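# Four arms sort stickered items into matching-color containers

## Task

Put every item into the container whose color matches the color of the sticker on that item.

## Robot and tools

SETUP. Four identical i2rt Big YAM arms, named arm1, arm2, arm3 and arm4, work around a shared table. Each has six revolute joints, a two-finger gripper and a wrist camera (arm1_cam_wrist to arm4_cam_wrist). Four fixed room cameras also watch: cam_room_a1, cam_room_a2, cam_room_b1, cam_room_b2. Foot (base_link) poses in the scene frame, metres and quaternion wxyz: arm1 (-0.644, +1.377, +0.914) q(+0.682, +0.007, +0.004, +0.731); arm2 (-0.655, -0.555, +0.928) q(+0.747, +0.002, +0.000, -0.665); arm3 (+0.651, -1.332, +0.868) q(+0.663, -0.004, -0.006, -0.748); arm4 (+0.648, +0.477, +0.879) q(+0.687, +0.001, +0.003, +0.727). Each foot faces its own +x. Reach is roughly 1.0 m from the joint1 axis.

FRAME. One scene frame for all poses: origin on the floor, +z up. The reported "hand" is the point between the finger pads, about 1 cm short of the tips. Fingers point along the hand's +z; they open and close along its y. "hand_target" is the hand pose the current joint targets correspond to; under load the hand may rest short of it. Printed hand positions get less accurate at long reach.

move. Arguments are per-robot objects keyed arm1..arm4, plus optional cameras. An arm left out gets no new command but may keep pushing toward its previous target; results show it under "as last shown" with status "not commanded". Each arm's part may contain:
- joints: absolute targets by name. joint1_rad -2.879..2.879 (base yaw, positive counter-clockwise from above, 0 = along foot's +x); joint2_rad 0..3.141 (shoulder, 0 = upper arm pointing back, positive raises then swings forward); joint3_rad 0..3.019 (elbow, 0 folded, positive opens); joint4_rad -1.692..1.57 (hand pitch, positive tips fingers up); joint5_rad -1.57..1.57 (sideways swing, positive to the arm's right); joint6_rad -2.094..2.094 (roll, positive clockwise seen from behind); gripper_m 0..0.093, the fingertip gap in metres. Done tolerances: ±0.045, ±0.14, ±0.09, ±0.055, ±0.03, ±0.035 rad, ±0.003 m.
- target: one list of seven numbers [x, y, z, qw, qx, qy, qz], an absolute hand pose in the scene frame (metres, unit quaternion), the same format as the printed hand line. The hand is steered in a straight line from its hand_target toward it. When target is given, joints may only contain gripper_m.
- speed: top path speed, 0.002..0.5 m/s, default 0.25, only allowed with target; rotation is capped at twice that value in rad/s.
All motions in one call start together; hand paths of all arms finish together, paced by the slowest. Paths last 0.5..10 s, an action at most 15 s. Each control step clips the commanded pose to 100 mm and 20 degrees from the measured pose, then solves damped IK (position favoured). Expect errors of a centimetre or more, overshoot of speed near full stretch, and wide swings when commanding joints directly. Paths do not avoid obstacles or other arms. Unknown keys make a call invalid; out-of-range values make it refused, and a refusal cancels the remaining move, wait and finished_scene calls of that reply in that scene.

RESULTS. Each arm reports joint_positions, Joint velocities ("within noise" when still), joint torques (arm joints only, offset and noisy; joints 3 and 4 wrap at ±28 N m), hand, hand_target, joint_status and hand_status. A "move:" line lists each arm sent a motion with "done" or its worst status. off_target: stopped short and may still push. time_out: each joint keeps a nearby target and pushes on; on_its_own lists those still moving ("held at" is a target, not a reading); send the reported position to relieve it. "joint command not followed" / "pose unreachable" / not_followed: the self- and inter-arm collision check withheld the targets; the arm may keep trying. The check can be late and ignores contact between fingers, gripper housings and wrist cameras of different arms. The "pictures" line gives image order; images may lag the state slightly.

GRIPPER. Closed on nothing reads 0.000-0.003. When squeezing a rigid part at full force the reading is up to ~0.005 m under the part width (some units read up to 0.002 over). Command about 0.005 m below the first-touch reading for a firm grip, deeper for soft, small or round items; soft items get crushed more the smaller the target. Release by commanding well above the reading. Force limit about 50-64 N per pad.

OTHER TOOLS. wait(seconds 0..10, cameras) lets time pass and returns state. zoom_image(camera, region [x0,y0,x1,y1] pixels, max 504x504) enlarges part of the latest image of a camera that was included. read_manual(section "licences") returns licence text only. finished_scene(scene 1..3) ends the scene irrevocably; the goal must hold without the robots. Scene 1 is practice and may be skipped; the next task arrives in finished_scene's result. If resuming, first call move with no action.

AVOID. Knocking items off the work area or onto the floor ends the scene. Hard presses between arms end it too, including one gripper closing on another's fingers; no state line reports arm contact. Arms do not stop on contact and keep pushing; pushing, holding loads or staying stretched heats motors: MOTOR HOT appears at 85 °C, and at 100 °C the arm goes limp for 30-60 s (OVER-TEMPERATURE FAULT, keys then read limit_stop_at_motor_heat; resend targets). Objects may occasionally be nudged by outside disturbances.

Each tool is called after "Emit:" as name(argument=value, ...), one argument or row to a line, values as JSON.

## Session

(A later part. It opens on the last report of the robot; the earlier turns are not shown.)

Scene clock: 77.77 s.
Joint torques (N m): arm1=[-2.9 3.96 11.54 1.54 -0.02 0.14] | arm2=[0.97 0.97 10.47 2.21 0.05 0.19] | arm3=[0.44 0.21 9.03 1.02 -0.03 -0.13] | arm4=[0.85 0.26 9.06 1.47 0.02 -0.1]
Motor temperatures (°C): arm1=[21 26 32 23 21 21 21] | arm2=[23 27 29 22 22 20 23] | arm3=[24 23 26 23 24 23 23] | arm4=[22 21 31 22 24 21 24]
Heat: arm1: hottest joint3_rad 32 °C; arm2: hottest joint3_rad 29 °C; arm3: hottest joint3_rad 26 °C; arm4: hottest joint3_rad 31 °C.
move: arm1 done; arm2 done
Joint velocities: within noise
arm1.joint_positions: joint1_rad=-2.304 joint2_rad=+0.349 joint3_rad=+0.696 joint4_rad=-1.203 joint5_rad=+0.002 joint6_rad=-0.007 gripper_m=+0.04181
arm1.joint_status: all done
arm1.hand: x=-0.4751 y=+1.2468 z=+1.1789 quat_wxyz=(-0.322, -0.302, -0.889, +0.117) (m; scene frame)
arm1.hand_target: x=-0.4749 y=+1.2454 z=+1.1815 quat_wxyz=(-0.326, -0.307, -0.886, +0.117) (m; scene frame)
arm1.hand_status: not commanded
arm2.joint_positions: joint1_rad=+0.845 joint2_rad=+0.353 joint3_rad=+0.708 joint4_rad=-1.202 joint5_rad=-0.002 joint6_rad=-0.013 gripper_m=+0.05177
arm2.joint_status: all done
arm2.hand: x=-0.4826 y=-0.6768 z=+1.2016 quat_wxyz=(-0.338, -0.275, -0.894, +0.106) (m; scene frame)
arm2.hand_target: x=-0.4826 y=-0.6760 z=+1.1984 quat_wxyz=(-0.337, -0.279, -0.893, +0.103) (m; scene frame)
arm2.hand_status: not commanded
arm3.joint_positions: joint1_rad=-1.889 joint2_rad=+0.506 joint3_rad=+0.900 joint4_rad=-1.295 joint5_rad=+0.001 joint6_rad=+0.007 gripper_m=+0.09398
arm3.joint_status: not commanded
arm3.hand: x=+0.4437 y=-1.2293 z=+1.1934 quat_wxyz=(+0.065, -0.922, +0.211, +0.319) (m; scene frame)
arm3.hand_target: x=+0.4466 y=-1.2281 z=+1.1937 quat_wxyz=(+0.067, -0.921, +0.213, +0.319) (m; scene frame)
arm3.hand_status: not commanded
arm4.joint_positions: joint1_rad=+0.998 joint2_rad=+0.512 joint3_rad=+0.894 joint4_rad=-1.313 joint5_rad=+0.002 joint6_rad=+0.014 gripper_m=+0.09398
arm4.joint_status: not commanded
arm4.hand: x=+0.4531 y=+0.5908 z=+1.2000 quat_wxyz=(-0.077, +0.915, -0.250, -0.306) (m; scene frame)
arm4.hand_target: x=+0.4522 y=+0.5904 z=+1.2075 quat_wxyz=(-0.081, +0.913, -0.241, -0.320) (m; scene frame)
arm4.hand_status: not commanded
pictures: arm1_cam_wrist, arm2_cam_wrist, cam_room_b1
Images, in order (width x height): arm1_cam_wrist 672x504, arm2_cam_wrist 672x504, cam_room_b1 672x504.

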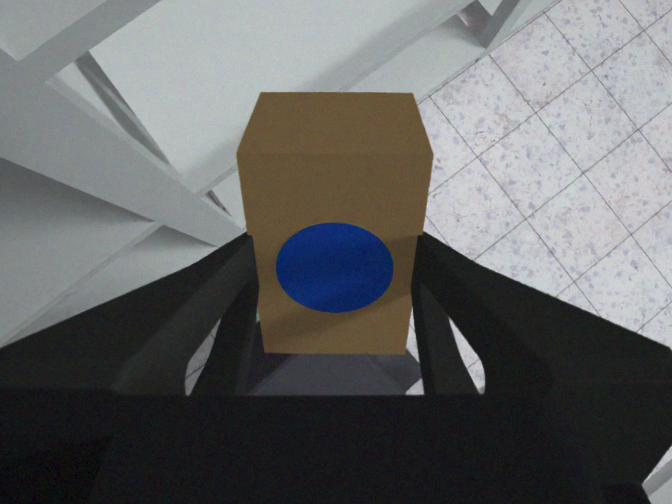

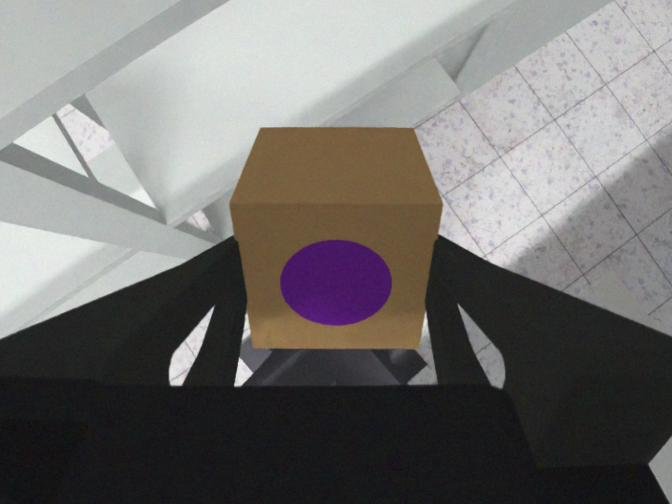

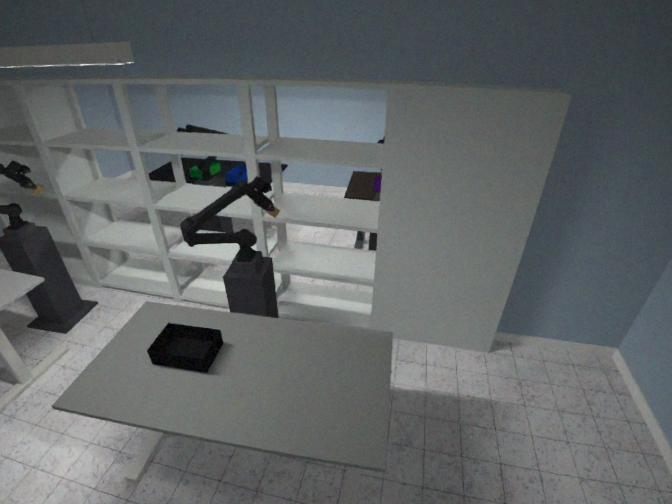

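Emit:
move(
  arm1={"target":[-0.12,0.95,1.13,0,0.33,0.944,0]},
  arm2={"target":[-0.12,-0.93,1.13,0,0.30,0.954,0]},
  cameras=["arm2_cam_wrist"],
)

Emit:
move(
  arm1={"target":[-0.12,0.95,1.035,0,0.33,0.944,0],"speed":0.12},
  arm2={"target":[-0.12,-0.93,1.04,0,0.30,0.954,0]},
  cameras=["arm1_cam_wrist","arm2_cam_wrist","cam_room_a1","cam_room_a2"],
)

Emit:
zoom_image(
  camera="cam_room_a1",
  region=[300, 140, 460, 260],
)

Emit:
zoom_image(
  camera="cam_room_a2",
  region=[220, 130, 360, 250],
)

Scene clock: 89.33 s.
Joint torques (N m): arm1=[-2.37 -20.01 16.12 0.06 -0.02 -0.02] | arm2=[0.67 -22.48 15.58 0.06 0.13 0.2] | arm3=[0.5 0.38 9.06 1.06 -0.01 -0.12] | arm4=[1.26 -0.32 8.95 1.57 0 -0.09]
Motor temperatures (°C): arm1=[21 26 32 23 21 21 22] | arm2=[23 26 31 22 22 20 23] | arm3=[24 23 26 23 24 23 23] | arm4=[22 21 32 22 24 21 24]
Heat: arm1: hottest joint3_rad 32 °C; arm2: hottest joint3_rad 31 °C; arm3: hottest joint3_rad 26 °C; arm4: hottest joint3_rad 32 °C.
move: arm1 off_target; arm2 off_target
Joint velocities: within noise
arm1.joint_positions: joint1_rad=-2.316 joint2_rad=+2.158 joint3_rad=+2.244 joint4_rad=-1.684 joint5_rad=-0.007 joint6_rad=-0.007 gripper_m=+0.04181
arm1.joint_status: not commanded
arm1.hand: x=-0.1243 y=+0.9628 z=+1.1002 quat_wxyz=(+0.020, -0.329, -0.944, -0.006) (m; scene frame)
arm1.hand_target: x=-0.1214 y=+0.9513 z=+1.1298 quat_wxyz=(-0.009, -0.330, -0.944, +0.004) (m; scene frame)
arm1.hand_status: off_target (0.033 m and 2.4 deg from the pose sent, 0.465 m and 40.1 deg at the start; a joint's target at an end of its range on 23 of 83 steps)
arm2.joint_positions: joint1_rad=+0.845 joint2_rad=+2.081 joint3_rad=+2.097 joint4_rad=-1.618 joint5_rad=+0.000 joint6_rad=-0.013 gripper_m=+0.05177
arm2.joint_status: not commanded
arm2.hand: x=-0.1304 y=-0.9222 z=+1.1165 quat_wxyz=(+0.014, -0.293, -0.956, -0.007) (m; scene frame)
arm2.hand_target: x=-0.1208 y=-0.9295 z=+1.1300 quat_wxyz=(-0.001, -0.300, -0.954, +0.000) (m; scene frame)
arm2.hand_status: off_target (0.019 m and 2.0 deg from the pose sent, 0.448 m and 41.5 deg at the start)
arm3, arm4: as last shown
pictures: arm2_cam_wrist
Images, in order (width x height): arm2_cam_wrist 672x504.

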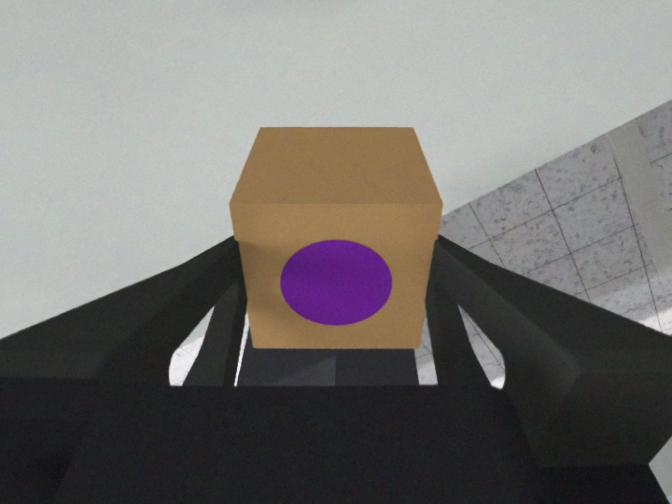

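Scene clock: 90.67 s.
Joint torques (N m): arm1=[-2.55 -18.96 10.97 0.96 -0.04 -0.04] | arm2=[0.79 -21.66 9.73 1.31 0.15 0.2] | arm3=[0.67 0.38 9.06 1.02 -0.01 -0.12] | arm4=[0.97 -0.26 9.06 1.55 0 -0.1]
Motor temperatures (°C): arm1=[21 26 32 23 21 21 22] | arm2=[23 26 31 22 22 20 24] | arm3=[24 23 26 23 24 23 23] | arm4=[22 21 32 22 24 21 24]
Heat: arm1: hottest joint3_rad 32 °C; arm2: hottest joint3_rad 31 °C; arm3: hottest joint3_rad 26 °C; arm4: hottest joint3_rad 32 °C.
move: arm1 done; arm2 off_target
Joint velocities: within noise
arm1.joint_positions: joint1_rad=-2.316 joint2_rad=+2.158 joint3_rad=+2.080 joint4_rad=-1.490 joint5_rad=-0.007 joint6_rad=-0.007 gripper_m=+0.04181
arm1.joint_status: not commanded
arm1.hand: x=-0.1193 y=+0.9581 z=+1.0372 quat_wxyz=(+0.005, -0.329, -0.944, -0.001) (m; scene frame)
arm1.hand_target: x=-0.1200 y=+0.9501 z=+1.0352 quat_wxyz=(+0.000, -0.330, -0.944, +0.000) (m; scene frame)
arm1.hand_status: done (0.008 m and 0.7 deg from the pose sent, 0.067 m and 2.4 deg at the start)
arm2.joint_positions: joint1_rad=+0.845 joint2_rad=+2.088 joint3_rad=+1.961 joint4_rad=-1.423 joint5_rad=+0.000 joint6_rad=-0.013 gripper_m=+0.05177
arm2.joint_status: not commanded
arm2.hand: x=-0.1206 y=-0.9287 z=+1.0598 quat_wxyz=(-0.010, -0.294, -0.956, +0.001) (m; scene frame)
arm2.hand_target: x=-0.1204 y=-0.9298 z=+1.0402 quat_wxyz=(+0.000, -0.300, -0.954, +0.000) (m; scene frame)
arm2.hand_status: off_target (0.020 m and 1.4 deg from the pose sent, 0.078 m and 2.0 deg at the start)
arm3, arm4: as last shown
pictures: arm1_cam_wrist, arm2_cam_wrist, cam_room_a1, cam_room_a2
Images, in order (width x height): arm1_cam_wrist 672x504, arm2_cam_wrist 672x504, cam_room_a1 672x504, cam_room_a2 672x504.

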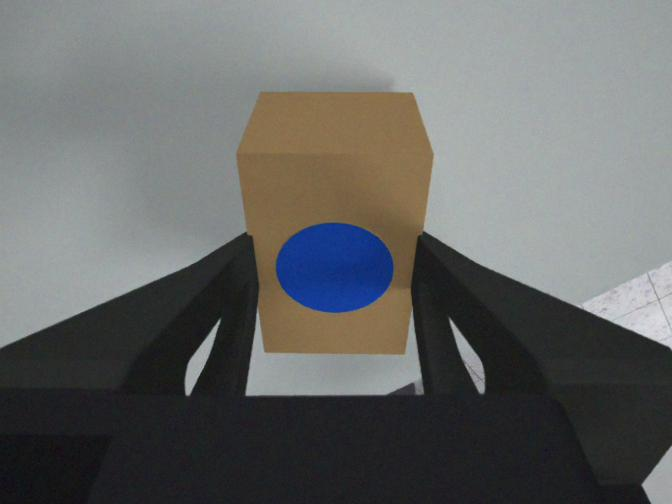

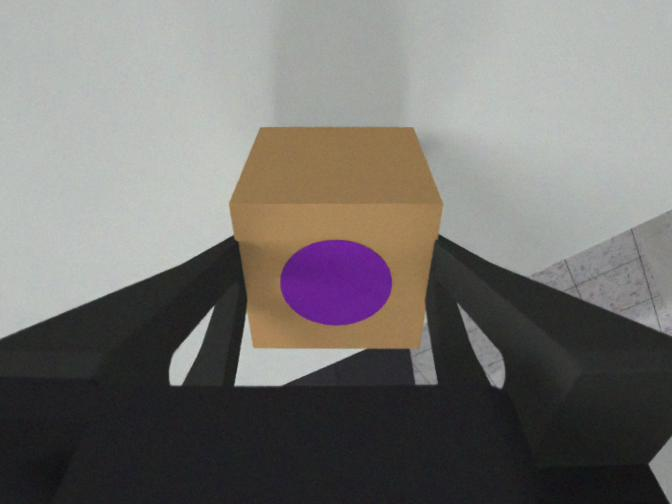

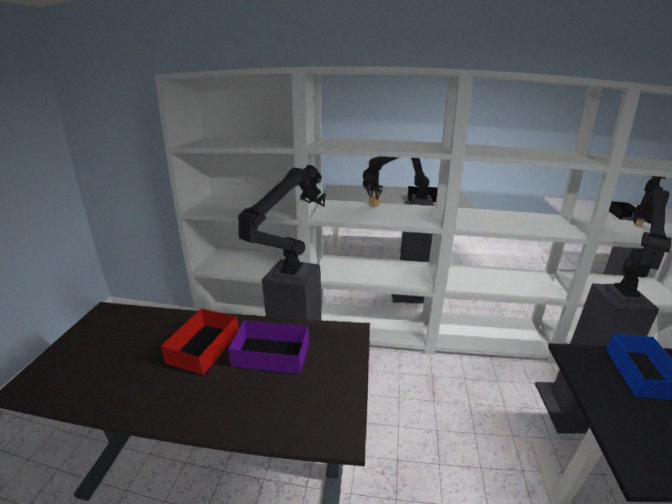

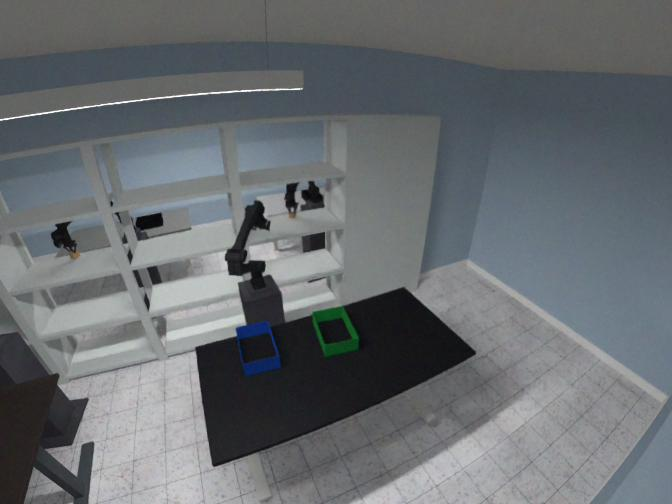

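Scaled by 3.150.

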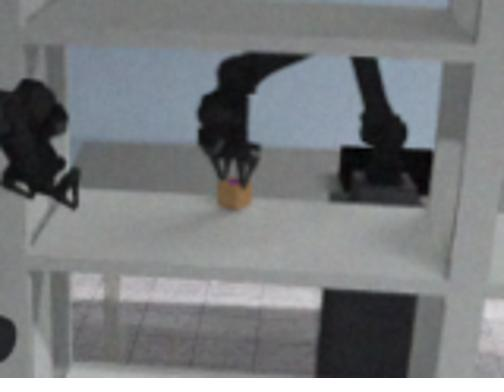

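Scaled by 3.600.

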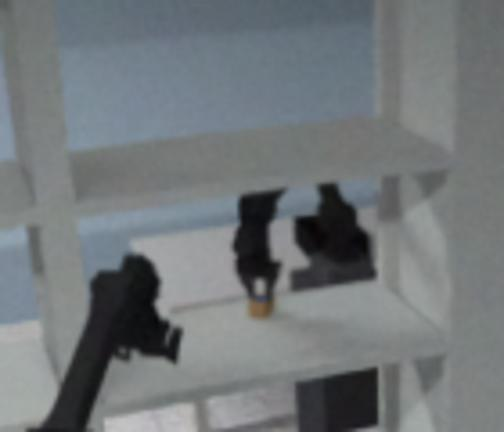

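Lower to contact, release, withdraw.

Emit:
move(
  arm1={"target":[-0.12,0.95,1.008,0,0.33,0.944,0],"speed":0.06},
  arm2={"target":[-0.12,-0.93,1.01,0,0.30,0.954,0]},
  cameras=["arm1_cam_wrist","arm2_cam_wrist"],
)

Emit:
move(
  arm1={"joints":{"gripper_m":0.085}},
  arm2={"joints":{"gripper_m":0.085}},
  cameras=[],
)

Emit:
move(
  arm1={"target":[-0.13,0.955,1.12,0,0.33,0.944,0]},
  arm2={"target":[-0.13,-0.93,1.12,0,0.30,0.954,0]},
  cameras=["arm1_cam_wrist","arm2_cam_wrist"],
)

Emit:
move(
  arm1={"target":[-0.40,1.17,1.2,0,0.33,0.944,0],"speed":0.4},
  arm2={"target":[-0.40,-0.74,1.2,0,0.30,0.954,0],"speed":0.4},
  arm3={"joints":{"joint1_rad":-1.9,"joint2_rad":0.9,"joint3_rad":0.9,"joint4_rad":-0.6}},
  arm4={"joints":{"joint1_rad":1.0,"joint2_rad":0.9,"joint3_rad":0.9,"joint4_rad":-0.6}},
  cameras=[],
)

Scene clock: 101.63 s.
Joint torques (N m): arm1=[-2.96 -17.73 8.51 1.69 0.02 -0.01] | arm2=[0.73 -20.31 7.82 2.24 0.08 0.19] | arm3=[0.5 0.26 9.06 1.02 -0.02 -0.12] | arm4=[0.91 0.03 9.06 1.42 0 -0.11]
Motor temperatures (°C): arm1=[21 27 33 23 21 21 22] | arm2=[23 27 30 22 22 20 24] | arm3=[24 23 26 23 24 23 23] | arm4=[22 21 32 22 24 21 24]
Heat: arm1: hottest joint3_rad 33 °C; arm2: hottest joint3_rad 30 °C; arm3: hottest joint3_rad 26 °C; arm4: hottest joint3_rad 32 °C.
move: arm1 off_target; arm2 off_target
Joint velocities: within noise
arm1.joint_positions: joint1_rad=-2.318 joint2_rad=+2.148 joint3_rad=+2.051 joint4_rad=-1.447 joint5_rad=-0.008 joint6_rad=-0.008 gripper_m=+0.04181
arm1.joint_status: not commanded
arm1.hand: x=-0.1178 y=+0.9561 z=+1.0326 quat_wxyz=(-0.006, -0.329, -0.944, +0.002) (m; scene frame)
arm1.hand_target: x=-0.1206 y=+0.9506 z=+1.0083 quat_wxyz=(+0.000, -0.330, -0.944, +0.000) (m; scene frame)
arm1.hand_status: off_target (0.025 m and 0.8 deg from the pose sent, 0.030 m and 0.7 deg at the start)
arm2.joint_positions: joint1_rad=+0.845 joint2_rad=+2.089 joint3_rad=+1.929 joint4_rad=-1.377 joint5_rad=+0.002 joint6_rad=-0.012 gripper_m=+0.05177
arm2.joint_status: not commanded
arm2.hand: x=-0.1192 y=-0.9300 z=+1.0474 quat_wxyz=(-0.017, -0.294, -0.956, +0.004) (m; scene frame)
arm2.hand_target: x=-0.1215 y=-0.9290 z=+1.0108 quat_wxyz=(+0.000, -0.300, -0.954, +0.000) (m; scene frame)
arm2.hand_status: off_target (0.037 m and 2.1 deg from the pose sent, 0.050 m and 1.4 deg at the start)
arm3, arm4: as last shown
pictures: arm1_cam_wrist, arm2_cam_wrist
Images, in order (width x height): arm1_cam_wrist 672x504, arm2_cam_wrist 672x504.

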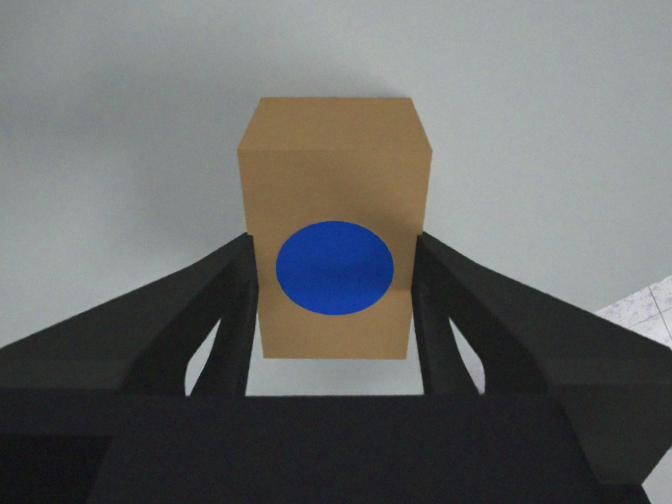

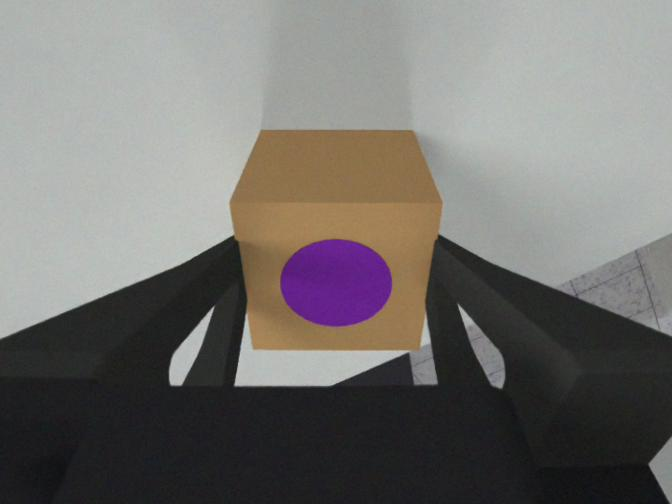

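Scene clock: 102.33 s.
Joint torques (N m): arm1=[-2.67 -18.55 10.56 0.92 0.01 -0.07] | arm2=[0.79 -21.25 9.4 1.35 0.09 0.19] | arm3=[0.56 0.26 9.06 1.01 -0.02 -0.13] | arm4=[0.67 -0.62 9.1 1.51 0 -0.09]
Motor temperatures (°C): arm1=[21 27 33 23 21 21 22] | arm2=[23 27 30 22 22 20 24] | arm3=[24 23 26 23 24 23 23] | arm4=[22 21 32 22 24 21 24]
Heat: arm1: hottest joint3_rad 33 °C; arm2: hottest joint3_rad 30 °C; arm3: hottest joint3_rad 26 °C; arm4: hottest joint3_rad 32 °C.
move: arm1 done; arm2 done
Joint velocities: within noise
arm1.joint_positions: joint1_rad=-2.318 joint2_rad=+2.163 joint3_rad=+2.028 joint4_rad=-1.427 joint5_rad=-0.008 joint6_rad=-0.008 gripper_m=+0.08496
arm1.joint_status: all done
arm1.hand: x=-0.1196 y=+0.9575 z=+1.0143 quat_wxyz=(+0.002, -0.329, -0.944, -0.001) (m; scene frame)
arm1.hand_target: x=-0.1207 y=+0.9507 z=+1.0084 quat_wxyz=(+0.000, -0.330, -0.944, +0.000) (m; scene frame)
arm1.hand_status: not commanded
arm2.joint_positions: joint1_rad=+0.845 joint2_rad=+2.098 joint3_rad=+1.909 joint4_rad=-1.355 joint5_rad=+0.002 joint6_rad=-0.012 gripper_m=+0.08493
arm2.joint_status: all done
arm2.hand: x=-0.1200 y=-0.9293 z=+1.0340 quat_wxyz=(-0.013, -0.294, -0.956, +0.003) (m; scene frame)
arm2.hand_target: x=-0.1214 y=-0.9290 z=+1.0110 quat_wxyz=(+0.000, -0.300, -0.954, +0.000) (m; scene frame)
arm2.hand_status: not commanded
arm3, arm4: as last shown
pictures: none
No camera images: "cameras" was empty.

Scene clock: 103.60 s.
Joint torques (N m): arm1=[-3.31 -19.49 14.74 -0.06 0.05 -0.04] | arm2=[0.09 -22.89 14.3 0.1 0.08 0.11] | arm3=[0.5 0.26 9.03 1.02 -0.02 -0.12] | arm4=[0.67 -0.09 9.16 1.42 0.01 -0.08]
Motor temperatures (°C): arm1=[21 27 33 23 21 21 22] | arm2=[23 27 30 22 22 20 24] | arm3=[24 23 27 23 24 23 23] | arm4=[22 21 32 22 24 21 24]
Heat: arm1: hottest joint3_rad 33 °C; arm2: hottest joint3_rad 30 °C; arm3: hottest joint3_rad 27 °C; arm4: hottest joint3_rad 32 °C.
move: arm1 off_target; arm2 off_target
Joint velocities: within noise
arm1.joint_positions: joint1_rad=-2.321 joint2_rad=+2.122 joint3_rad=+2.189 joint4_rad=-1.659 joint5_rad=-0.008 joint6_rad=-0.011 gripper_m=+0.08496
arm1.joint_status: not commanded
arm1.hand: x=-0.1322 y=+0.9659 z=+1.1019 quat_wxyz=(+0.017, -0.329, -0.944, -0.006) (m; scene frame)
arm1.hand_target: x=-0.1307 y=+0.9555 z=+1.1201 quat_wxyz=(-0.001, -0.330, -0.944, +0.000) (m; scene frame)
arm1.hand_status: off_target (0.021 m and 2.1 deg from the pose sent, 0.106 m and 0.3 deg at the start)
arm2.joint_positions: joint1_rad=+0.845 joint2_rad=+2.060 joint3_rad=+2.041 joint4_rad=-1.575 joint5_rad=+0.002 joint6_rad=-0.012 gripper_m=+0.08493
arm2.joint_status: not commanded
arm2.hand: x=-0.1341 y=-0.9199 z=+1.1074 quat_wxyz=(+0.011, -0.294, -0.956, -0.005) (m; scene frame)
arm2.hand_target: x=-0.1306 y=-0.9297 z=+1.1198 quat_wxyz=(+0.000, -0.300, -0.954, +0.000) (m; scene frame)
arm2.hand_status: off_target (0.017 m and 1.6 deg from the pose sent, 0.087 m and 1.7 deg at the start)
arm3, arm4: as last shown
pictures: arm1_cam_wrist, arm2_cam_wrist
Images, in order (width x height): arm1_cam_wrist 672x504, arm2_cam_wrist 672x504.

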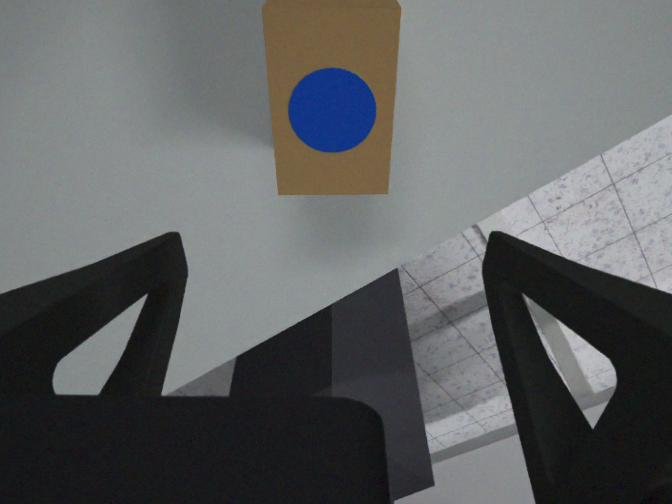

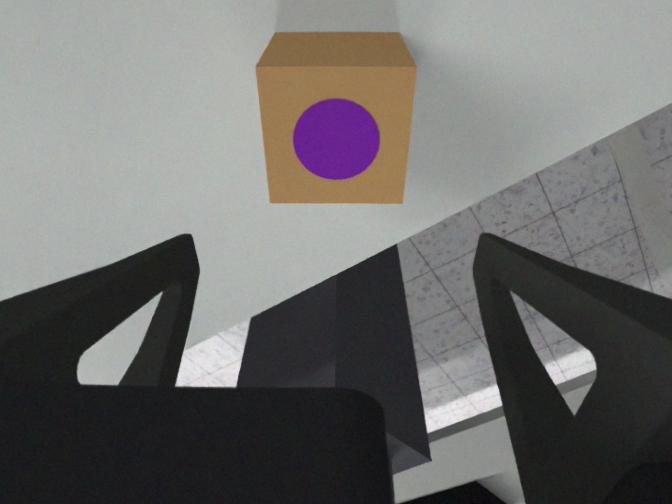

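Scene clock: 105.37 s.
Joint torques (N m): arm1=[-2.43 -4.72 10.56 0.12 -0.05 -0.04] | arm2=[0.03 -7.12 9.47 0.39 0.05 0.08] | arm3=[0.62 -6.65 9.83 2.32 -0.01 -0.12] | arm4=[1.2 -6.59 10.03 1.83 -0.01 -0.1]
Motor temperatures (°C): arm1=[21 27 33 23 21 21 22] | arm2=[23 27 30 22 22 20 24] | arm3=[24 23 27 23 24 23 23] | arm4=[22 21 32 22 24 21 24]
Heat: arm1: hottest joint3_rad 33 °C; arm2: hottest joint3_rad 30 °C; arm3: hottest joint3_rad 27 °C; arm4: hottest joint3_rad 32 °C.
move: arm1 done; arm2 off_target; arm3 done; arm4 done
Joint velocities: within noise
arm1.joint_positions: joint1_rad=-2.344 joint2_rad=+1.150 joint3_rad=+1.240 joint4_rad=-1.632 joint5_rad=-0.008 joint6_rad=-0.034 gripper_m=+0.08496
arm1.joint_status: not commanded
arm1.hand: x=-0.3974 y=+1.1721 z=+1.2021 quat_wxyz=(-0.007, -0.329, -0.944, +0.003) (m; scene frame)
arm1.hand_target: x=-0.4000 y=+1.1700 z=+1.2000 quat_wxyz=(+0.000, -0.330, -0.944, +0.000) (m; scene frame)
arm1.hand_status: done (0.004 m and 0.9 deg from the pose sent, 0.351 m and 2.1 deg at the start)
arm2.joint_positions: joint1_rad=+0.843 joint2_rad=+1.144 joint3_rad=+1.208 joint4_rad=-1.596 joint5_rad=+0.002 joint6_rad=-0.012 gripper_m=+0.08493
arm2.joint_status: not commanded
arm2.hand: x=-0.3957 y=-0.7389 z=+1.2103 quat_wxyz=(-0.019, -0.295, -0.955, +0.005) (m; scene frame)
arm2.hand_target: x=-0.4001 y=-0.7399 z=+1.2003 quat_wxyz=(+0.000, -0.300, -0.954, +0.000) (m; scene frame)
arm2.hand_status: off_target (0.011 m and 2.3 deg from the pose sent, 0.334 m and 1.6 deg at the start)
arm3.joint_positions: joint1_rad=-1.889 joint2_rad=+0.907 joint3_rad=+0.900 joint4_rad=-0.617 joint5_rad=+0.001 joint6_rad=+0.007 gripper_m=+0.09398
arm3.joint_status: all done
arm3.hand: x=+0.2674 y=-1.1465 z=+1.1889 quat_wxyz=(+0.092, -0.869, +0.200, +0.443) (m; scene frame)
arm3.hand_target: x=+0.2685 y=-1.1420 z=+1.1951 quat_wxyz=(+0.098, -0.863, +0.200, +0.453) (m; scene frame)
arm3.hand_status: not commanded
arm4.joint_positions: joint1_rad=+0.998 joint2_rad=+0.909 joint3_rad=+0.892 joint4_rad=-0.619 joint5_rad=+0.002 joint6_rad=+0.014 gripper_m=+0.09398
arm4.joint_status: all done
arm4.hand: x=+0.2824 y=+0.6877 z=+1.1985 quat_wxyz=(-0.111, +0.861, -0.235, -0.438) (m; scene frame)
arm4.hand_target: x=+0.2801 y=+0.6877 z=+1.2106 quat_wxyz=(-0.117, +0.855, -0.226, -0.453) (m; scene frame)
arm4.hand_status: not commanded
pictures: none
No camera images: "cameras" was empty.

Emit:
move(
  arm4={"target":[-0.012,0.892,1.12,-0.165,0.8175,-0.2858,-0.472],"speed":0.3},
  arm3={"target":[-0.015,-1.0,1.12,-0.147,0.828,-0.2546,-0.478],"speed":0.3},
  cameras=["arm3_cam_wrist","arm4_cam_wrist"],
)

Scene clock: 114.87 s.
Joint torques (N m): arm1=[-2.9 -4.25 10.47 0.28 0.04 -0.06] | arm2=[0.03 -7.06 9.44 0.36 0.06 0.08] | arm3=[2.55 -20.13 13.89 2.1 0.18 0.02] | arm4=[0.5 -20.72 12.78 1.28 0.29 0.15]
Motor temperatures (°C): arm1=[21 26 32 23 21 21 22] | arm2=[23 27 31 22 22 20 23] | arm3=[24 23 27 23 24 23 23] | arm4=[22 22 33 22 24 21 24]
Heat: arm1: hottest joint3_rad 32 °C; arm2: hottest joint3_rad 31 °C; arm3: hottest joint3_rad 27 °C; arm4: hottest joint3_rad 33 °C.
move: arm3 off_target; arm4 off_target
Joint velocities: within noise
arm1, arm2: as last shown
arm3.joint_positions: joint1_rad=-1.885 joint2_rad=+1.764 joint3_rad=+1.420 joint4_rad=-0.243 joint5_rad=+0.155 joint6_rad=+0.071 gripper_m=+0.09398
arm3.joint_status: not commanded
arm3.hand: x=+0.0059 y=-0.9988 z=+1.0867 quat_wxyz=(+0.147, -0.843, +0.258, +0.448) (m; scene frame)
arm3.hand_target: x=-0.0127 y=-1.0011 z=+1.1202 quat_wxyz=(+0.147, -0.828, +0.255, +0.478) (m; scene frame)
arm3.hand_status: off_target (0.039 m and 3.9 deg from the pose sent, 0.325 m and 10.8 deg at the start)
arm4.joint_positions: joint1_rad=+0.990 joint2_rad=+1.865 joint3_rad=+1.533 joint4_rad=-0.245 joint5_rad=+0.121 joint6_rad=+0.052 gripper_m=+0.09398
arm4.joint_status: not commanded
arm4.hand: x=-0.0011 y=+0.8783 z=+1.0961 quat_wxyz=(-0.161, +0.832, -0.278, -0.452) (m; scene frame)
arm4.hand_target: x=-0.0103 y=+0.8911 z=+1.1201 quat_wxyz=(-0.165, +0.817, -0.286, -0.472) (m; scene frame)
arm4.hand_status: off_target (0.030 m and 3.0 deg from the pose sent, 0.367 m and 10.6 deg at the start)
pictures: arm3_cam_wrist, arm4_cam_wrist
Images, in order (width x height): arm3_cam_wrist 672x504, arm4_cam_wrist 672x504.

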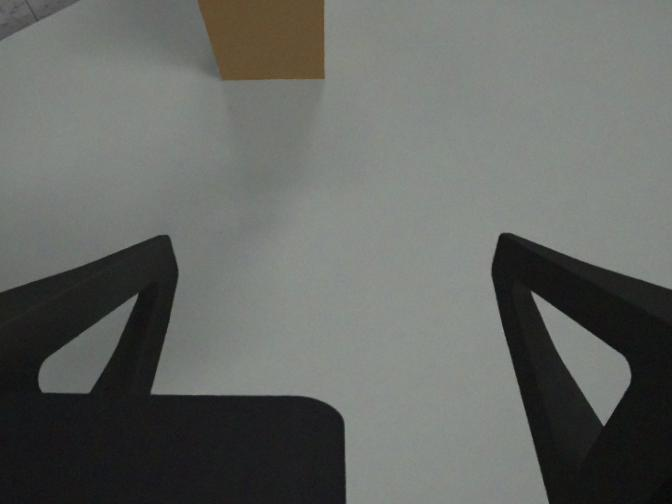

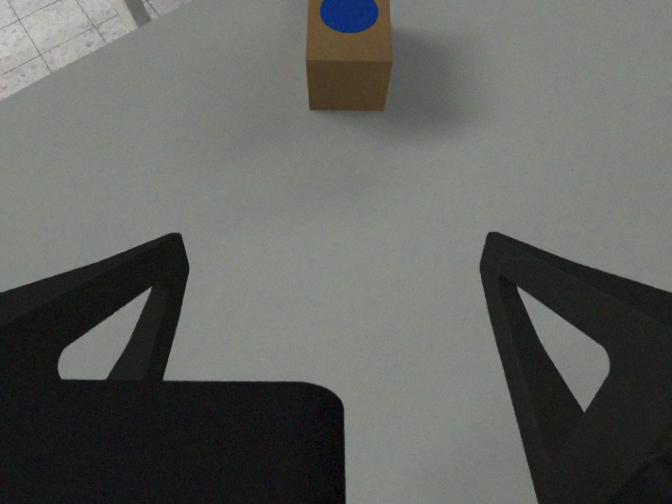

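Emit:
move(
  arm4={"target":[-0.098,0.966,1.07,-0.165,0.8175,-0.2858,-0.472],"speed":0.2},
  arm3={"target":[-0.098,-0.957,1.08,-0.147,0.828,-0.2546,-0.478],"speed":0.2},
  cameras=["arm3_cam_wrist","arm4_cam_wrist"],
)

Scene clock: 123.73 s.
Joint torques (N m): arm1=[-2.49 -4.89 10.59 0.17 -0.01 -0.04] | arm2=[-0.03 -7.18 9.46 0.39 0.04 0.09] | arm3=[2.02 -24.41 14.12 1.35 0 -0.03] | arm4=[0.73 -25.64 13.07 0.94 -0.02 0.05]
Motor temperatures (°C): arm1=[21 26 32 23 21 21 22] | arm2=[23 27 31 22 22 20 23] | arm3=[24 24 29 23 24 23 23] | arm4=[22 23 35 22 24 21 24]
Heat: arm1: hottest joint3_rad 32 °C; arm2: hottest joint3_rad 31 °C; arm3: hottest joint3_rad 29 °C; arm4: hottest joint3_rad 35 °C.
move: arm3 off_target; arm4 off_target
Joint velocities: within noise
arm1, arm2: as last shown
arm3.joint_positions: joint1_rad=-1.885 joint2_rad=+2.033 joint3_rad=+1.720 joint4_rad=-0.256 joint5_rad=+0.153 joint6_rad=+0.071 gripper_m=+0.09398
arm3.joint_status: not commanded
arm3.hand: x=-0.0820 y=-0.9588 z=+1.0520 quat_wxyz=(+0.147, -0.839, +0.258, +0.457) (m; scene frame)
arm3.hand_target: x=-0.0961 y=-0.9579 z=+1.0803 quat_wxyz=(+0.147, -0.828, +0.255, +0.478) (m; scene frame)
arm3.hand_status: off_target (0.032 m and 2.7 deg from the pose sent, 0.112 m and 3.9 deg at the start)
arm4.joint_positions: joint1_rad=+0.959 joint2_rad=+2.205 joint3_rad=+1.958 joint4_rad=-0.309 joint5_rad=+0.105 joint6_rad=+0.052 gripper_m=+0.09398
arm4.joint_status: not commanded
arm4.hand: x=-0.0886 y=+0.9576 z=+1.0540 quat_wxyz=(-0.163, +0.824, -0.287, -0.460) (m; scene frame)
arm4.hand_target: x=-0.0967 y=+0.9654 z=+1.0701 quat_wxyz=(-0.165, +0.817, -0.286, -0.472) (m; scene frame)
arm4.hand_status: off_target (0.020 m and 1.6 deg from the pose sent, 0.133 m and 3.0 deg at the start)
pictures: arm3_cam_wrist, arm4_cam_wrist
Images, in order (width x height): arm3_cam_wrist 672x504, arm4_cam_wrist 672x504.

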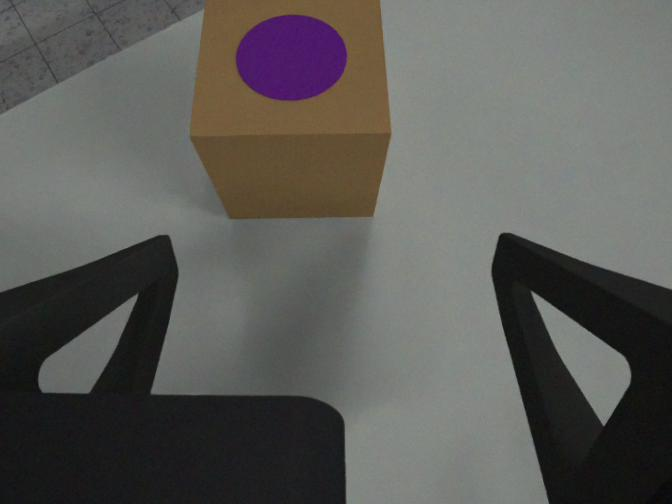

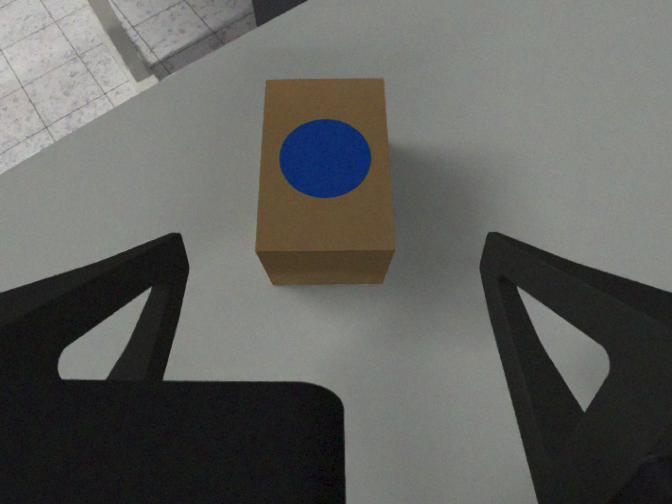

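Emit:
move(
  arm4={"target":[-0.124,0.982,1.045,-0.165,0.8175,-0.2858,-0.472],"speed":0.12},
  arm3={"target":[-0.106,-0.971,1.08,-0.147,0.828,-0.2546,-0.478],"speed":0.12},
  cameras=[],
)

Emit:
move(
  arm3={"target":[-0.1445,-0.945,1.07,-0.147,0.828,-0.2546,-0.478],"speed":0.12},
  cameras=["arm3_cam_wrist","arm4_cam_wrist"],
)

Scene clock: 134.30 s.
Joint torques (N m): arm1=[-2.49 -4.13 10.8 0.17 0.02 -0.03] | arm2=[0.03 -7.12 9.48 0.39 0.05 0.08] | arm3=[2.37 -23.71 14.16 1.35 0.18 0.03] | arm4=[1.03 -26.23 13.26 1.01 0.02 0.04]
Motor temperatures (°C): arm1=[21 25 32 23 21 21 21] | arm2=[23 26 31 22 22 20 23] | arm3=[24 25 29 23 24 23 23] | arm4=[22 24 37 22 24 21 24]
Heat: arm1: hottest joint3_rad 32 °C; arm2: hottest joint3_rad 31 °C; arm3: hottest joint3_rad 29 °C; arm4: hottest joint3_rad 37 °C.
move: arm3 off_target; arm4 off_target
Joint velocities: within noise
arm1, arm2: as last shown
arm3.joint_positions: joint1_rad=-1.867 joint2_rad=+2.033 joint3_rad=+1.727 joint4_rad=-0.259 joint5_rad=+0.168 joint6_rad=+0.078 gripper_m=+0.09398
arm3.joint_status: not commanded
arm3.hand: x=-0.0887 y=-0.9698 z=+1.0559 quat_wxyz=(+0.148, -0.838, +0.256, +0.459) (m; scene frame)
arm3.hand_target: x=-0.1042 y=-0.9718 z=+1.0802 quat_wxyz=(+0.147, -0.828, +0.255, +0.478) (m; scene frame)
arm3.hand_status: off_target (0.030 m and 2.4 deg from the pose sent, 0.039 m and 2.7 deg at the start)
arm4.joint_positions: joint1_rad=+0.959 joint2_rad=+2.314 joint3_rad=+2.101 joint4_rad=-0.337 joint5_rad=+0.105 joint6_rad=+0.052 gripper_m=+0.09398
arm4.joint_status: not commanded
arm4.hand: x=-0.1150 y=+0.9738 z=+1.0358 quat_wxyz=(-0.164, +0.823, -0.286, -0.463) (m; scene frame)
arm4.hand_target: x=-0.1229 y=+0.9815 z=+1.0450 quat_wxyz=(-0.165, +0.817, -0.286, -0.472) (m; scene frame)
arm4.hand_status: off_target (0.015 m and 1.2 deg from the pose sent, 0.044 m and 1.6 deg at the start)
pictures: none
No camera images: "cameras" was empty.

Scene clock: 135.37 s.
Joint torques (N m): arm1=[-2.9 -4.19 10.71 0.1 0.01 -0.02] | arm2=[0.09 -7.24 9.47 0.38 0.05 0.08] | arm3=[1.44 -25.64 14.28 1.43 -0.02 -0.03] | arm4=[0.62 -25.7 13.3 1.09 -0.01 0.05]
Motor temperatures (°C): arm1=[21 25 32 23 21 21 21] | arm2=[23 26 31 22 22 20 23] | arm3=[24 25 30 23 24 23 23] | arm4=[22 24 37 22 24 21 24]
Heat: arm1: hottest joint3_rad 32 °C; arm2: hottest joint3_rad 31 °C; arm3: hottest joint3_rad 30 °C; arm4: hottest joint3_rad 37 °C.
move: arm3 off_target
Joint velocities: within noise
arm1, arm2, arm4: as last shown
arm3.joint_positions: joint1_rad=-1.867 joint2_rad=+2.171 joint3_rad=+1.934 joint4_rad=-0.327 joint5_rad=+0.163 joint6_rad=+0.078 gripper_m=+0.09398
arm3.joint_status: not commanded
arm3.hand: x=-0.1324 y=-0.9515 z=+1.0462 quat_wxyz=(+0.146, -0.838, +0.255, +0.460) (m; scene frame)
arm3.hand_target: x=-0.1427 y=-0.9456 z=+1.0701 quat_wxyz=(+0.147, -0.828, +0.255, +0.478) (m; scene frame)
arm3.hand_status: off_target (0.027 m and 2.4 deg from the pose sent, 0.063 m and 2.4 deg at the start)
pictures: arm3_cam_wrist, arm4_cam_wrist
Images, in order (width x height): arm3_cam_wrist 672x504, arm4_cam_wrist 672x504.

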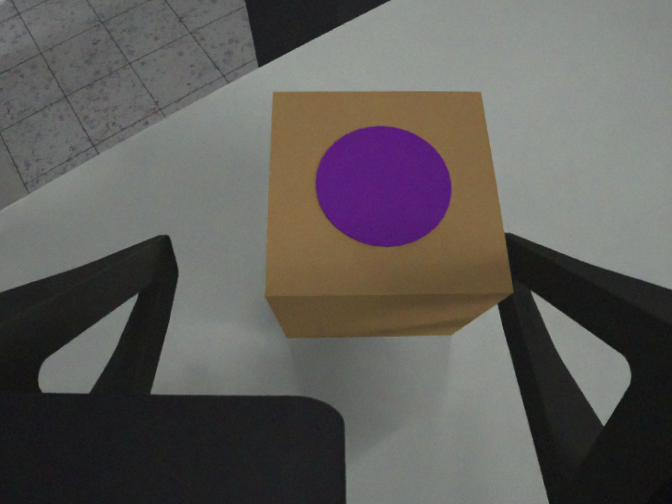

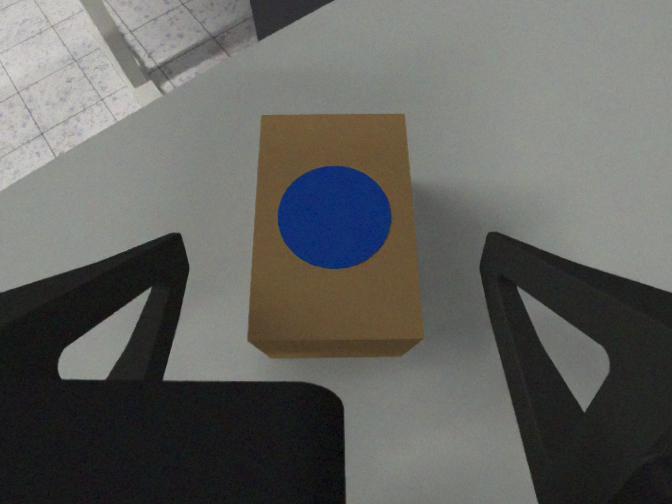

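Emit:
move(
  arm3={"target":[-0.142,-0.93,1.065,-0.147,0.828,-0.2546,-0.478],"speed":0.12},
  arm4={"target":[-0.126,0.982,1.025,-0.165,0.8175,-0.2858,-0.472],"speed":0.12},
  cameras=["arm3_cam_wrist"],
)

Emit:
move(
  arm3={"joints":{"gripper_m":0.03}},
  arm4={"joints":{"gripper_m":0.02}},
  cameras=["arm3_cam_wrist","arm4_cam_wrist"],
)

Scene clock: 140.80 s.
Joint torques (N m): arm1=[-2.43 -4.37 10.48 0.23 -0.01 -0.06] | arm2=[-0.03 -7.12 9.46 0.4 0.06 0.08] | arm3=[0.62 -25.11 14.52 1.61 -0.03 -0.12] | arm4=[0.73 -25.52 12.19 1.98 0.05 0.08]
Motor temperatures (°C): arm1=[21 25 32 23 21 21 21] | arm2=[23 26 31 22 22 20 23] | arm3=[24 25 30 23 24 23 23] | arm4=[22 25 37 22 24 21 24]
Heat: arm1: hottest joint3_rad 32 °C; arm2: hottest joint3_rad 31 °C; arm3: hottest joint3_rad 30 °C; arm4: hottest joint3_rad 37 °C.
move: arm3 off_target; arm4 off_target
Joint velocities: within noise
arm1, arm2: as last shown
arm3.joint_positions: joint1_rad=-1.875 joint2_rad=+2.174 joint3_rad=+1.944 joint4_rad=-0.327 joint5_rad=+0.146 joint6_rad=+0.076 gripper_m=+0.09398
arm3.joint_status: not commanded
arm3.hand: x=-0.1331 y=-0.9467 z=+1.0493 quat_wxyz=(+0.141, -0.837, +0.253, +0.464) (m; scene frame)
arm3.hand_target: x=-0.1402 y=-0.9308 z=+1.0650 quat_wxyz=(+0.147, -0.828, +0.254, +0.478) (m; scene frame)
arm3.hand_status: off_target (0.025 m and 2.1 deg from the pose sent, 0.030 m and 2.4 deg at the start)
arm4.joint_positions: joint1_rad=+0.959 joint2_rad=+2.325 joint3_rad=+2.101 joint4_rad=-0.330 joint5_rad=+0.105 joint6_rad=+0.052 gripper_m=+0.09398
arm4.joint_status: not commanded
arm4.hand: x=-0.1159 y=+0.9743 z=+1.0270 quat_wxyz=(-0.163, +0.824, -0.287, -0.461) (m; scene frame)
arm4.hand_target: x=-0.1250 y=+0.9815 z=+1.0251 quat_wxyz=(-0.165, +0.817, -0.286, -0.472) (m; scene frame)
arm4.hand_status: off_target (0.013 m and 1.5 deg from the pose sent, 0.018 m and 1.2 deg at the start)
pictures: arm3_cam_wrist
Images, in order (width x height): arm3_cam_wrist 672x504.

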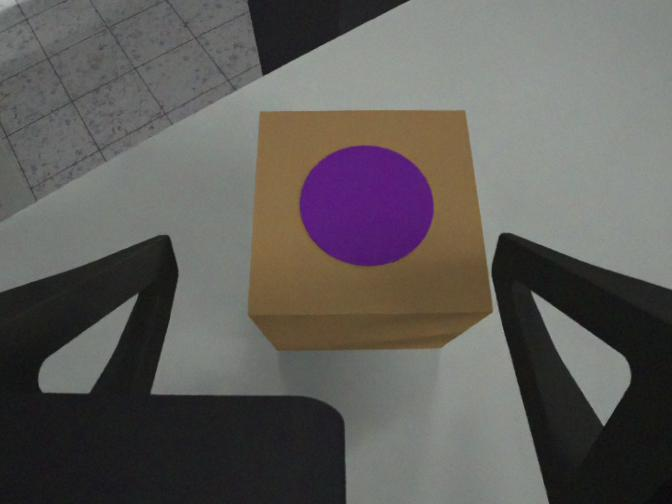

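Scene clock: 141.47 s.
Joint torques (N m): arm1=[-2.78 -4.31 10.69 0.23 0 -0.08] | arm2=[0.03 -7.06 9.47 0.38 0.06 0.08] | arm3=[0.79 -24.88 14.49 1.57 0.04 -0.12] | arm4=[0.97 -25.88 12.16 2 0.02 0.05]
Motor temperatures (°C): arm1=[21 25 32 23 21 21 21] | arm2=[23 26 31 22 22 20 23] | arm3=[24 25 30 23 24 23 23] | arm4=[22 25 37 22 24 21 24]
Heat: arm1: hottest joint3_rad 32 °C; arm2: hottest joint3_rad 31 °C; arm3: hottest joint3_rad 30 °C; arm4: hottest joint3_rad 37 °C.
move: arm3 off_target; arm4 off_target
Joint velocities: within noise
arm1, arm2: as last shown
arm3.joint_positions: joint1_rad=-1.875 joint2_rad=+2.174 joint3_rad=+1.944 joint4_rad=-0.327 joint5_rad=+0.144 joint6_rad=+0.076 gripper_m=+0.05247
arm3.joint_status: gripper_m off_target (ended at +0.05250, target +0.03000)
arm3.hand: x=-0.1331 y=-0.9466 z=+1.0493 quat_wxyz=(+0.141, -0.837, +0.253, +0.464) (m; scene frame)
arm3.hand_target: x=-0.1402 y=-0.9308 z=+1.0653 quat_wxyz=(+0.147, -0.828, +0.254, +0.478) (m; scene frame)
arm3.hand_status: not commanded
arm4.joint_positions: joint1_rad=+0.959 joint2_rad=+2.325 joint3_rad=+2.101 joint4_rad=-0.330 joint5_rad=+0.105 joint6_rad=+0.052 gripper_m=+0.04399
arm4.joint_status: gripper_m off_target (ended at +0.04402, target +0.02000)
arm4.hand: x=-0.1159 y=+0.9743 z=+1.0270 quat_wxyz=(-0.163, +0.824, -0.287, -0.461) (m; scene frame)
arm4.hand_target: x=-0.1249 y=+0.9815 z=+1.0251 quat_wxyz=(-0.165, +0.817, -0.286, -0.472) (m; scene frame)
arm4.hand_status: not commanded
pictures: arm3_cam_wrist, arm4_cam_wrist
Images, in order (width x height): arm3_cam_wrist 672x504, arm4_cam_wrist 672x504.

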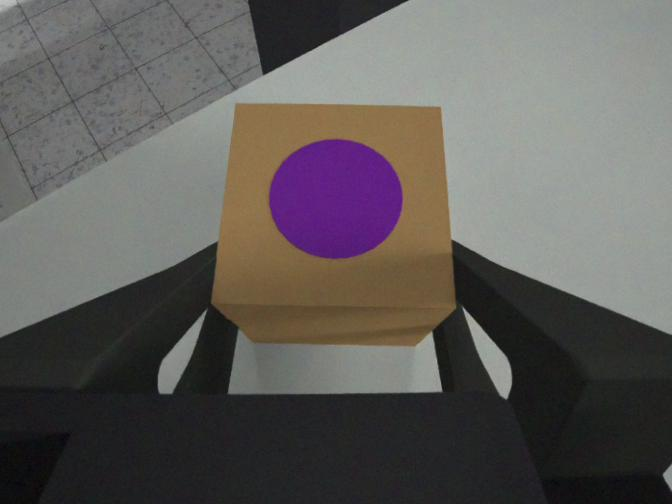

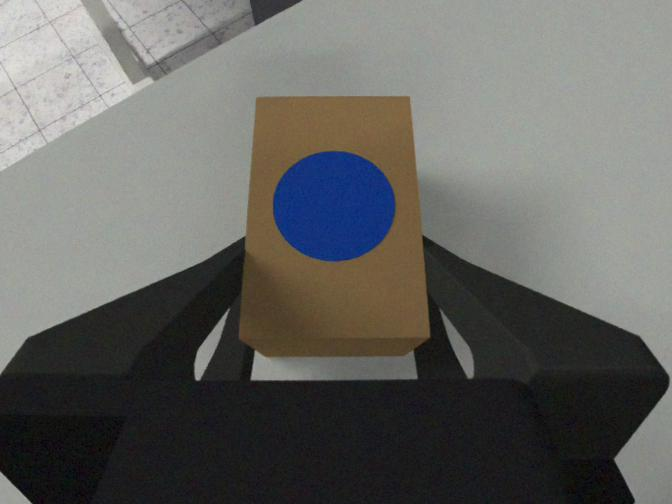

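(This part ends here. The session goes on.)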